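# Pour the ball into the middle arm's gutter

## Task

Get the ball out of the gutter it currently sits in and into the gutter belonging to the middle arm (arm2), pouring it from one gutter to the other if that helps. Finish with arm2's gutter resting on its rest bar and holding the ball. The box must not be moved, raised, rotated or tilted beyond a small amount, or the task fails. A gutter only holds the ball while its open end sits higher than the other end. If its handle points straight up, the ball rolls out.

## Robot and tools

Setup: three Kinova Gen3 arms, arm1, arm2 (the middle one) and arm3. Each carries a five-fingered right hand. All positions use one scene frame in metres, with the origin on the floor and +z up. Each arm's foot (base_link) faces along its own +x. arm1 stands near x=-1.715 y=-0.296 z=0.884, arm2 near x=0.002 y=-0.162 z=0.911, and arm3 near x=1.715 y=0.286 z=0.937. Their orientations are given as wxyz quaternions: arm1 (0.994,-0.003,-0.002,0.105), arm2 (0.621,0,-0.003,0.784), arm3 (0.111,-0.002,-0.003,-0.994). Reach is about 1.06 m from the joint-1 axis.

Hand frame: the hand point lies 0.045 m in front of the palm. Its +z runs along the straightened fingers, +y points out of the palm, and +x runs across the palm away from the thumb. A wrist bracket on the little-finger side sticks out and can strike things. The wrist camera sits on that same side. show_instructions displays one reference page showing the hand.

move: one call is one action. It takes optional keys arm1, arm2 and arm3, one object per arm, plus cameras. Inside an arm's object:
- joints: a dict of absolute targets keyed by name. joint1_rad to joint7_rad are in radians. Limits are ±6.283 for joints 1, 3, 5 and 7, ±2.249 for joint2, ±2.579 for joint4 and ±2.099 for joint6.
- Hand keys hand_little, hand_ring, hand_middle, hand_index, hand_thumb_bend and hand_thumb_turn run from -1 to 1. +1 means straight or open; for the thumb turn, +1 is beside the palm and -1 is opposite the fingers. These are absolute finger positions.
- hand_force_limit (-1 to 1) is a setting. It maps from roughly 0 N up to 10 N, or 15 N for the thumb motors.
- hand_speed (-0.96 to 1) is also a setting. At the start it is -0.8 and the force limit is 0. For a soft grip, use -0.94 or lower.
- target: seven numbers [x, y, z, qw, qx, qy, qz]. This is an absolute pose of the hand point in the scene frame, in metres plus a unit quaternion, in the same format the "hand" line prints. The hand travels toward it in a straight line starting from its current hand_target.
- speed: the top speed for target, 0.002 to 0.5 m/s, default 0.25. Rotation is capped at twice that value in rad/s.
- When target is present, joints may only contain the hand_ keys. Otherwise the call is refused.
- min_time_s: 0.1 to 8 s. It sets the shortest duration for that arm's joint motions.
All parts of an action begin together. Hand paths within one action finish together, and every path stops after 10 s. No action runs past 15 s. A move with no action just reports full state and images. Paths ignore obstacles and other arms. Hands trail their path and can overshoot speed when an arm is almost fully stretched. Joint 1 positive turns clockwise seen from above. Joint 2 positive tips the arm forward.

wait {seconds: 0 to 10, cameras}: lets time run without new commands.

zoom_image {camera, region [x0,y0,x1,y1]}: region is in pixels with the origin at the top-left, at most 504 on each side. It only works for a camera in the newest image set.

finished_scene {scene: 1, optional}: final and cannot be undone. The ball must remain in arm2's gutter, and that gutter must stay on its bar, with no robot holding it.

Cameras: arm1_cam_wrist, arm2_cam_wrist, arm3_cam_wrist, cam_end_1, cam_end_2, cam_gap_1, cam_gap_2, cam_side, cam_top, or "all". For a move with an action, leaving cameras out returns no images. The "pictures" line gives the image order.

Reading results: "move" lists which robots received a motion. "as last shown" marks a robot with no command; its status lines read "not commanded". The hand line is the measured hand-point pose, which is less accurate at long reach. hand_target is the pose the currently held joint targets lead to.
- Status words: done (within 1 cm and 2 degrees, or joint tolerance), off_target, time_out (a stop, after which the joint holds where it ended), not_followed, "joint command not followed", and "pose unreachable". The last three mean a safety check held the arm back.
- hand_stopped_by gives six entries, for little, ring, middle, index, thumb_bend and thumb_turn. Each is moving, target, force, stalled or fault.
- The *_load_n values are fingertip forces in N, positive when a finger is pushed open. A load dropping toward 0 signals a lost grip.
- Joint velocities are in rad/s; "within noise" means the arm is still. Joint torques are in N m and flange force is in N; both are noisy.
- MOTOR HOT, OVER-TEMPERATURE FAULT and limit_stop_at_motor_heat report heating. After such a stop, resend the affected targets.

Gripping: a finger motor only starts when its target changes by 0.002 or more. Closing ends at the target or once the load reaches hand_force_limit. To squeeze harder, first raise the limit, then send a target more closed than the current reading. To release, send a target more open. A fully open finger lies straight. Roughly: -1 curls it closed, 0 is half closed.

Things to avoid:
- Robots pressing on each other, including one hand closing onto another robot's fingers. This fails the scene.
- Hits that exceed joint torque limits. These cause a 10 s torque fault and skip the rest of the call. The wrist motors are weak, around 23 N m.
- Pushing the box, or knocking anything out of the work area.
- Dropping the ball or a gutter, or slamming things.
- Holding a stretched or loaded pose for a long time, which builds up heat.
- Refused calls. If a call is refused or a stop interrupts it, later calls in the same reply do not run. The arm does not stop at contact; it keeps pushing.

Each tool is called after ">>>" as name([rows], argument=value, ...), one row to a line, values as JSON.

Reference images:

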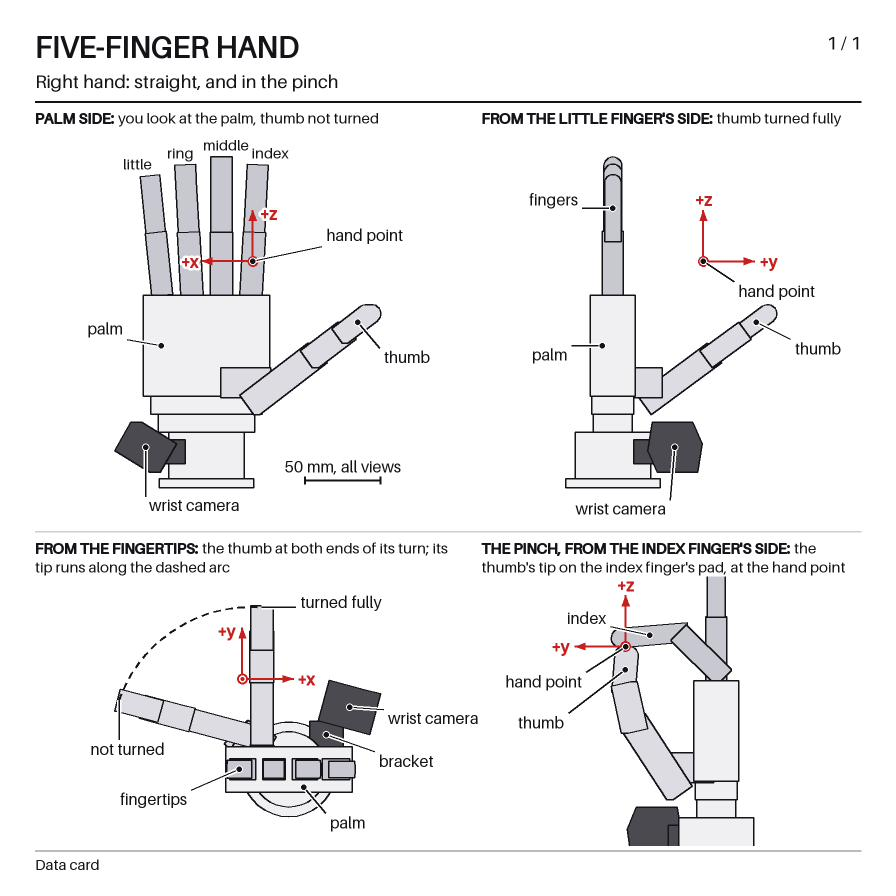

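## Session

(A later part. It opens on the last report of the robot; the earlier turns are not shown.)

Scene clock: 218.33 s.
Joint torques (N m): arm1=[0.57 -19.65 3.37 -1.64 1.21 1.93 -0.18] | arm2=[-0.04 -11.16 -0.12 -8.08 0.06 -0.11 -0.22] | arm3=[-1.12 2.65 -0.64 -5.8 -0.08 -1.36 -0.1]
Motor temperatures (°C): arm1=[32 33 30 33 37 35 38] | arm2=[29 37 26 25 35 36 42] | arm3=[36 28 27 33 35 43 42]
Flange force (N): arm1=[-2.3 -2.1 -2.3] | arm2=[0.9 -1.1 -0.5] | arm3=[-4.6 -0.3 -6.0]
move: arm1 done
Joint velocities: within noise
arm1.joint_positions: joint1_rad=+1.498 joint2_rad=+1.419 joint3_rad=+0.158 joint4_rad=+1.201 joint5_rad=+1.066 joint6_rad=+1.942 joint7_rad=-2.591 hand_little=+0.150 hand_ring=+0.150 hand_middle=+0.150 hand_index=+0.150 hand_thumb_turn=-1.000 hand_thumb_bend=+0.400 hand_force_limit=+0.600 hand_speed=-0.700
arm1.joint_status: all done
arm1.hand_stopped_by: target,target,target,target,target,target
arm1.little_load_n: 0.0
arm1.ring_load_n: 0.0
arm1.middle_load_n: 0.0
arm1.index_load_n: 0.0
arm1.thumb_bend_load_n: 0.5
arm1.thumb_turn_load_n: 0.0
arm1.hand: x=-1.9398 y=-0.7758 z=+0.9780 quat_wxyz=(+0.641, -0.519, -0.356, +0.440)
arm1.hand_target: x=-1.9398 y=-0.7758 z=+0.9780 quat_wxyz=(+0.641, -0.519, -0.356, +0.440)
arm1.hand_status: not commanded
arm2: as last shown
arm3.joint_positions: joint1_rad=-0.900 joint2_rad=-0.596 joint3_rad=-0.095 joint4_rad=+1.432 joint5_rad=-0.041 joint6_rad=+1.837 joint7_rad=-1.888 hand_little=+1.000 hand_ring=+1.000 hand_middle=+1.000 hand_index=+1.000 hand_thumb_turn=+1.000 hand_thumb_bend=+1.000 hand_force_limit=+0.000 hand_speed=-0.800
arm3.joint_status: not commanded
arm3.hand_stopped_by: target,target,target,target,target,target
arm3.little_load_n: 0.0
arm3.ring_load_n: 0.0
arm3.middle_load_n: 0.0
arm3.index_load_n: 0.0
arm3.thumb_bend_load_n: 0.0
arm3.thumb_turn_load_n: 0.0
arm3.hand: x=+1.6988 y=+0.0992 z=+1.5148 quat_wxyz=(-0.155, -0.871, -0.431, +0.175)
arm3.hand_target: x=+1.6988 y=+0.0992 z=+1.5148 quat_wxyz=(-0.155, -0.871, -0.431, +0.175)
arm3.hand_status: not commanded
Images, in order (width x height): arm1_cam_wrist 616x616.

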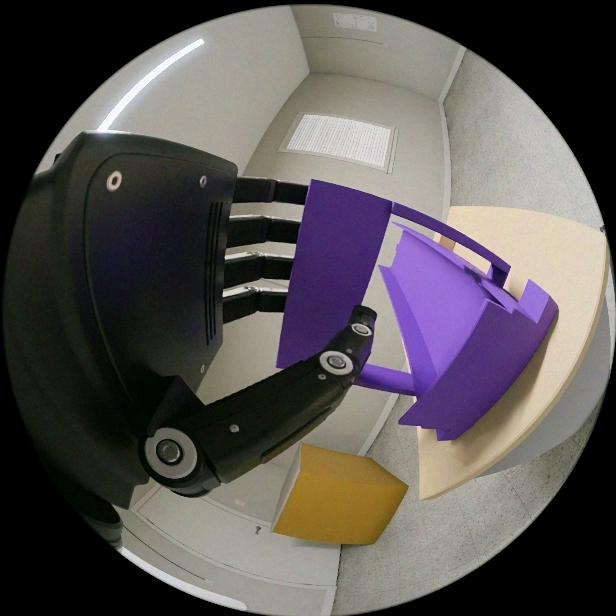

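>>> move(arm1={"joints": {"hand_thumb_bend": 0.8, "hand_speed": -0.2}})

>>> move(arm1={"target": [-1.931, -0.779, 1.015, 0.6405, -0.5186, -0.3564, 0.4402], "speed": 0.06})

>>> move(arm1={"target": [-1.925, -0.781, 1.11, 0.6405, -0.5186, -0.3564, 0.4402], "speed": 0.15}, cameras=["all"])

>>> zoom_image(camera="arm1_cam_wrist", region=[360, 200, 600, 500])

>>> zoom_image(camera="cam_gap_1", region=[680, 30, 896, 180])

>>> zoom_image(camera="cam_gap_2", region=[90, 100, 300, 240])

Scene clock: 219.50 s.
Joint torques (N m): arm1=[0.58 -19.64 3.33 -1.63 1.2 1.93 -0.18] | arm2=[0.05 -11.08 -0.09 -8.04 -0.01 -0.07 -0.18] | arm3=[-1.14 2.74 -0.58 -5.75 -0.07 -1.34 -0.09]
Motor temperatures (°C): arm1=[32 33 30 33 37 35 38] | arm2=[29 37 26 25 35 36 42] | arm3=[36 28 27 33 35 43 42]
Flange force (N): arm1=[-2.3 -2.1 -2.3] | arm2=[1.1 -0.8 -0.5] | arm3=[-4.4 -0.1 -6.1]
move: arm1 done
Joint velocities: within noise
arm1.joint_positions: joint1_rad=+1.498 joint2_rad=+1.419 joint3_rad=+0.158 joint4_rad=+1.201 joint5_rad=+1.066 joint6_rad=+1.942 joint7_rad=-2.591 hand_little=+0.150 hand_ring=+0.150 hand_middle=+0.150 hand_index=+0.150 hand_thumb_turn=-1.000 hand_thumb_bend=+0.800 hand_force_limit=+0.600 hand_speed=-0.200
arm1.joint_status: all done
arm1.hand_stopped_by: target,target,target,target,target,target
arm1.little_load_n: 0.0
arm1.ring_load_n: 0.0
arm1.middle_load_n: 0.0
arm1.index_load_n: 0.0
arm1.thumb_bend_load_n: 0.0
arm1.thumb_turn_load_n: 0.0
arm1.hand: x=-1.9398 y=-0.7758 z=+0.9780 quat_wxyz=(+0.641, -0.519, -0.356, +0.440)
arm1.hand_target: x=-1.9398 y=-0.7758 z=+0.9780 quat_wxyz=(+0.641, -0.519, -0.356, +0.440)
arm1.hand_status: not commanded
arm2, arm3: as last shown
arm3.thumb_bend_load_n: -0.5
pictures: none

Scene clock: 220.63 s.
Joint torques (N m): arm1=[0.61 -19.61 3.33 -1.89 1.28 1.9 -0.17] | arm2=[0.01 -11.2 -0.07 -8.05 0.02 -0.11 -0.2] | arm3=[-1.15 2.67 -0.59 -5.89 -0.03 -1.34 -0.11]
Motor temperatures (°C): arm1=[32 33 30 33 37 35 38] | arm2=[29 37 26 25 35 36 42] | arm3=[36 28 27 33 35 43 42]
Flange force (N): arm1=[-2.1 -2.3 -2.2] | arm2=[0.8 -0.9 -0.6] | arm3=[-4.3 -0.1 -5.7]
move: arm1 done
Joint velocities: within noise
arm1.joint_positions: joint1_rad=+1.481 joint2_rad=+1.346 joint3_rad=+0.163 joint4_rad=+1.233 joint5_rad=+1.076 joint6_rad=+1.962 joint7_rad=-2.552 hand_little=+0.150 hand_ring=+0.150 hand_middle=+0.150 hand_index=+0.150 hand_thumb_turn=-1.000 hand_thumb_bend=+0.800 hand_force_limit=+0.600 hand_speed=-0.200
arm1.joint_status: not commanded
arm1.hand_stopped_by: target,target,target,target,target,target
arm1.little_load_n: 0.0
arm1.ring_load_n: 0.0
arm1.middle_load_n: 0.0
arm1.index_load_n: 0.0
arm1.thumb_bend_load_n: 0.0
arm1.thumb_turn_load_n: 0.0
arm1.hand: x=-1.9310 y=-0.7790 z=+1.0150 quat_wxyz=(+0.641, -0.519, -0.356, +0.440)
arm1.hand_target: x=-1.9310 y=-0.7790 z=+1.0150 quat_wxyz=(+0.641, -0.519, -0.356, +0.440)
arm1.hand_status: done (0.000 m and 0.0 deg from the pose sent, 0.038 m and 0.0 deg at the start)
arm2, arm3: as last shown
arm3.thumb_bend_load_n: 0.0
pictures: none

Scene clock: 221.80 s.
Joint torques (N m): arm1=[0.62 -19.23 3.3 -2.67 1.48 1.76 -0.21] | arm2=[0.1 -11.23 -0.09 -8.15 -0.01 -0.11 -0.25] | arm3=[-1.13 2.72 -0.58 -5.78 -0.05 -1.3 -0.12]
Motor temperatures (°C): arm1=[32 33 30 33 37 35 38] | arm2=[29 37 26 25 35 36 42] | arm3=[36 28 27 33 35 43 42]
Flange force (N): arm1=[-1.8 -2.8 -2.0] | arm2=[1.0 -0.8 -0.3] | arm3=[-4.4 -0.1 -5.9]
move: arm1 done
Joint velocities: within noise
arm1.joint_positions: joint1_rad=+1.458 joint2_rad=+1.162 joint3_rad=+0.187 joint4_rad=+1.306 joint5_rad=+1.128 joint6_rad=+1.996 joint7_rad=-2.433 hand_little=+0.150 hand_ring=+0.150 hand_middle=+0.150 hand_index=+0.150 hand_thumb_turn=-1.000 hand_thumb_bend=+0.800 hand_force_limit=+0.600 hand_speed=-0.200
arm1.joint_status: not commanded
arm1.hand_stopped_by: target,target,target,target,target,target
arm1.little_load_n: 0.0
arm1.ring_load_n: 0.0
arm1.middle_load_n: 0.0
arm1.index_load_n: 0.0
arm1.thumb_bend_load_n: 0.0
arm1.thumb_turn_load_n: 0.0
arm1.hand: x=-1.9250 y=-0.7810 z=+1.1100 quat_wxyz=(+0.641, -0.519, -0.356, +0.440)
arm1.hand_target: x=-1.9250 y=-0.7810 z=+1.1100 quat_wxyz=(+0.641, -0.519, -0.356, +0.440)
arm1.hand_status: done (0.000 m and 0.0 deg from the pose sent, 0.095 m and 0.0 deg at the start)
arm2, arm3: as last shown
pictures: arm1_cam_wrist, arm2_cam_wrist, arm3_cam_wrist, cam_end_1, cam_end_2, cam_gap_1, cam_gap_2, cam_side, cam_top
Images, in order (width x height): arm1_cam_wrist 616x616, arm2_cam_wrist 616x616, arm3_cam_wrist 616x616, cam_end_1 896x504, cam_end_2 896x504, cam_gap_1 896x504, cam_gap_2 896x504, cam_side 896x504, cam_top 896x504.

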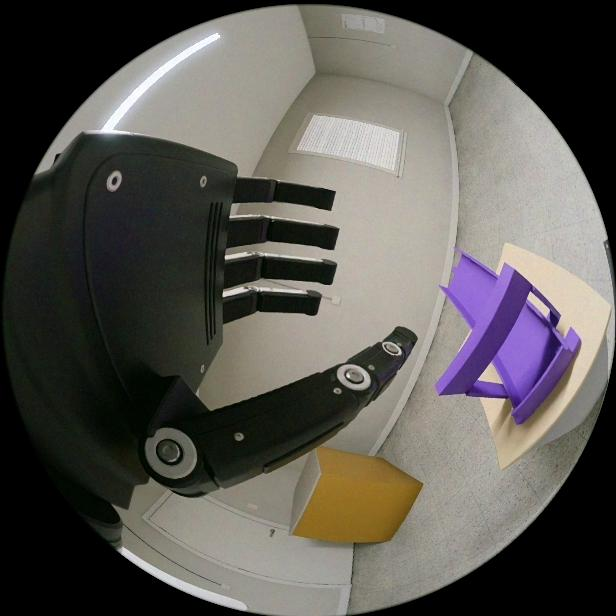

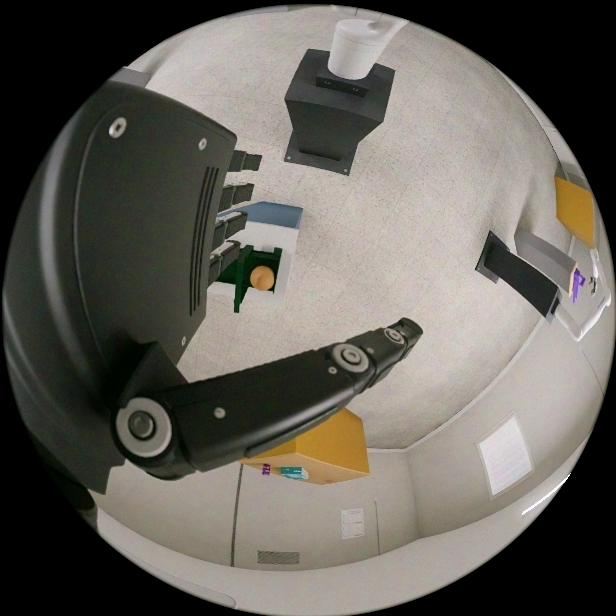

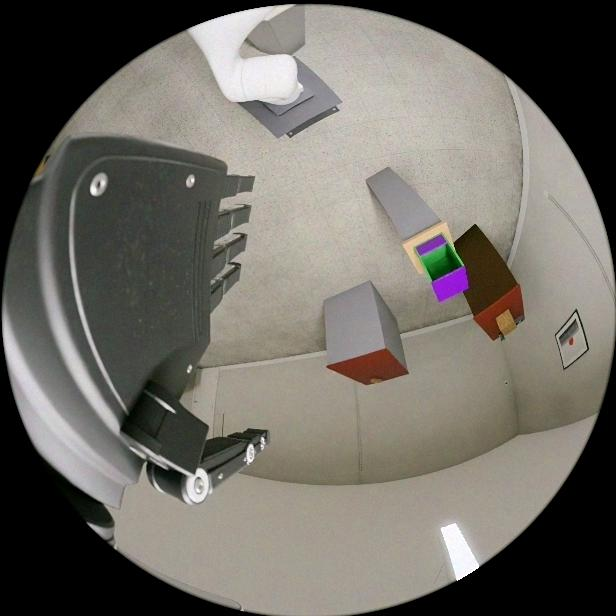

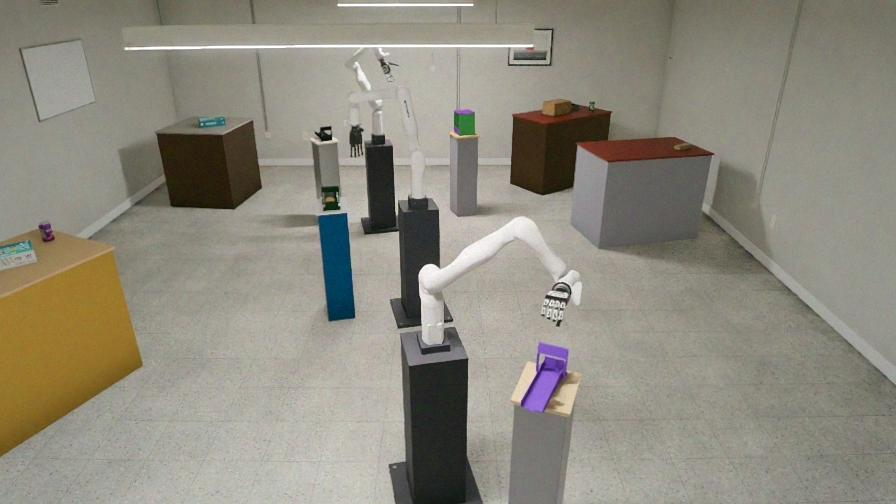

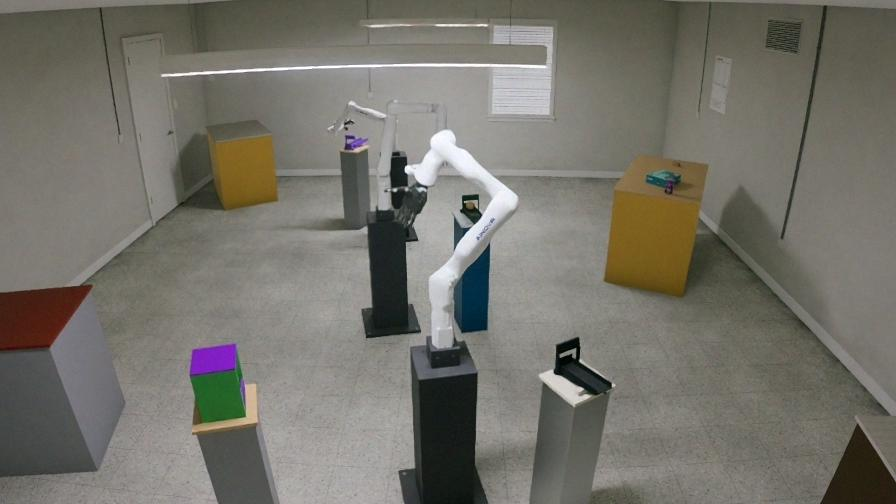

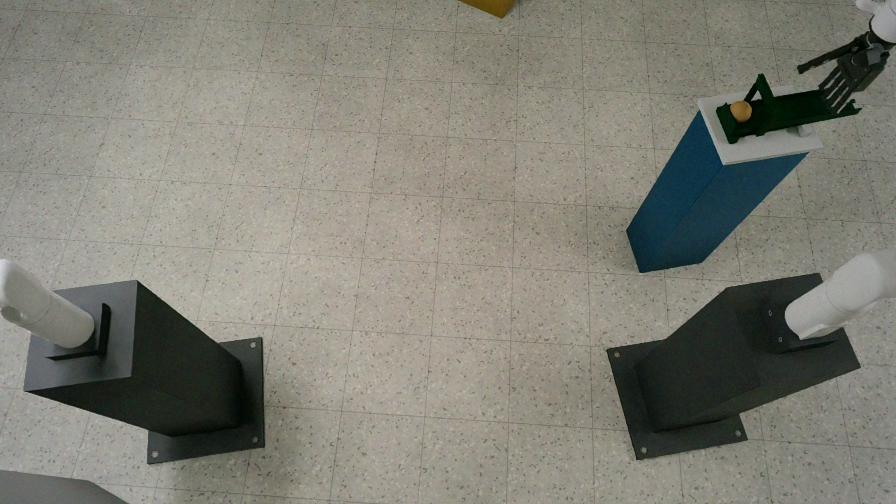

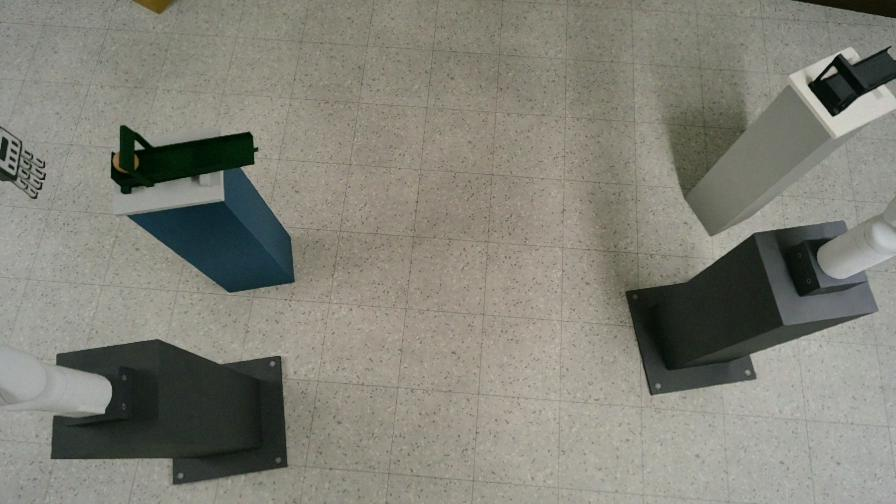

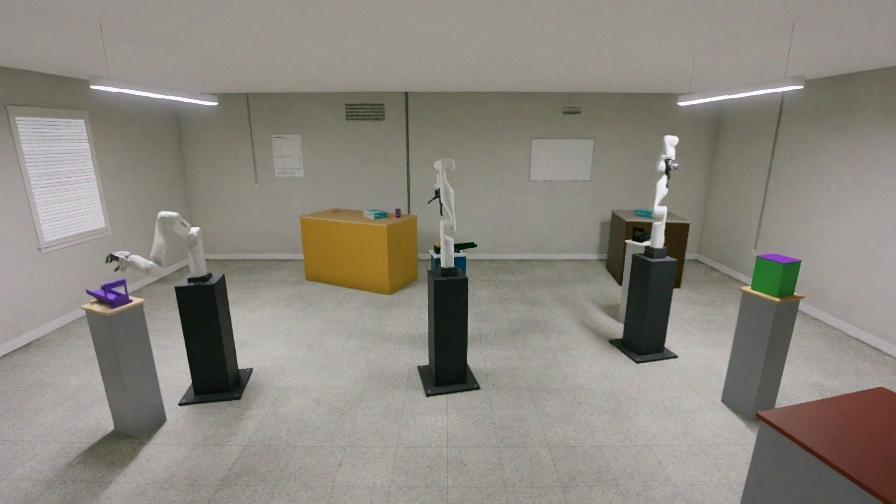

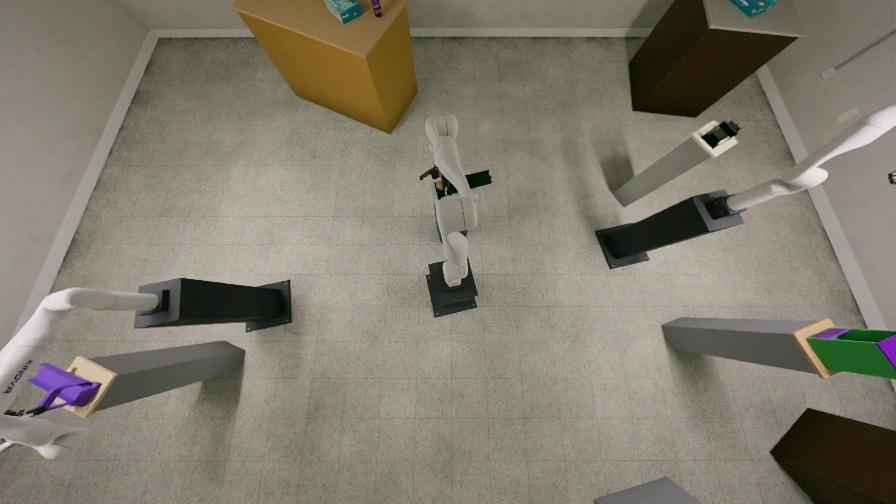

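Scaled by 1.680 from the camera's image (finer frame: 880x880).

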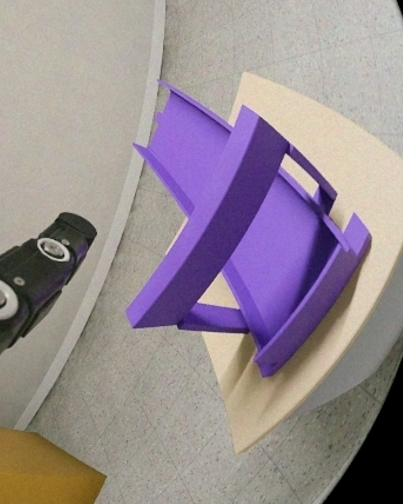

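Scaled by 2.333.

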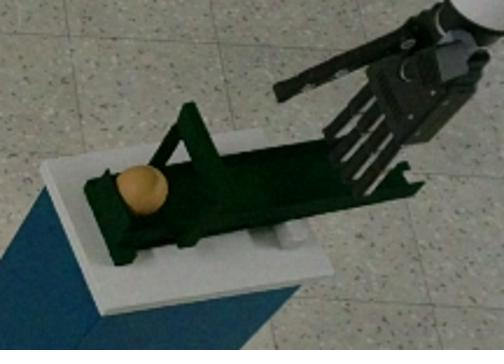

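Scaled by 2.400.

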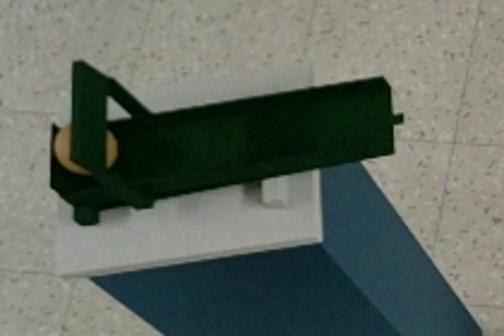

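>>> finished_scene()

The scene is finished: the task was done.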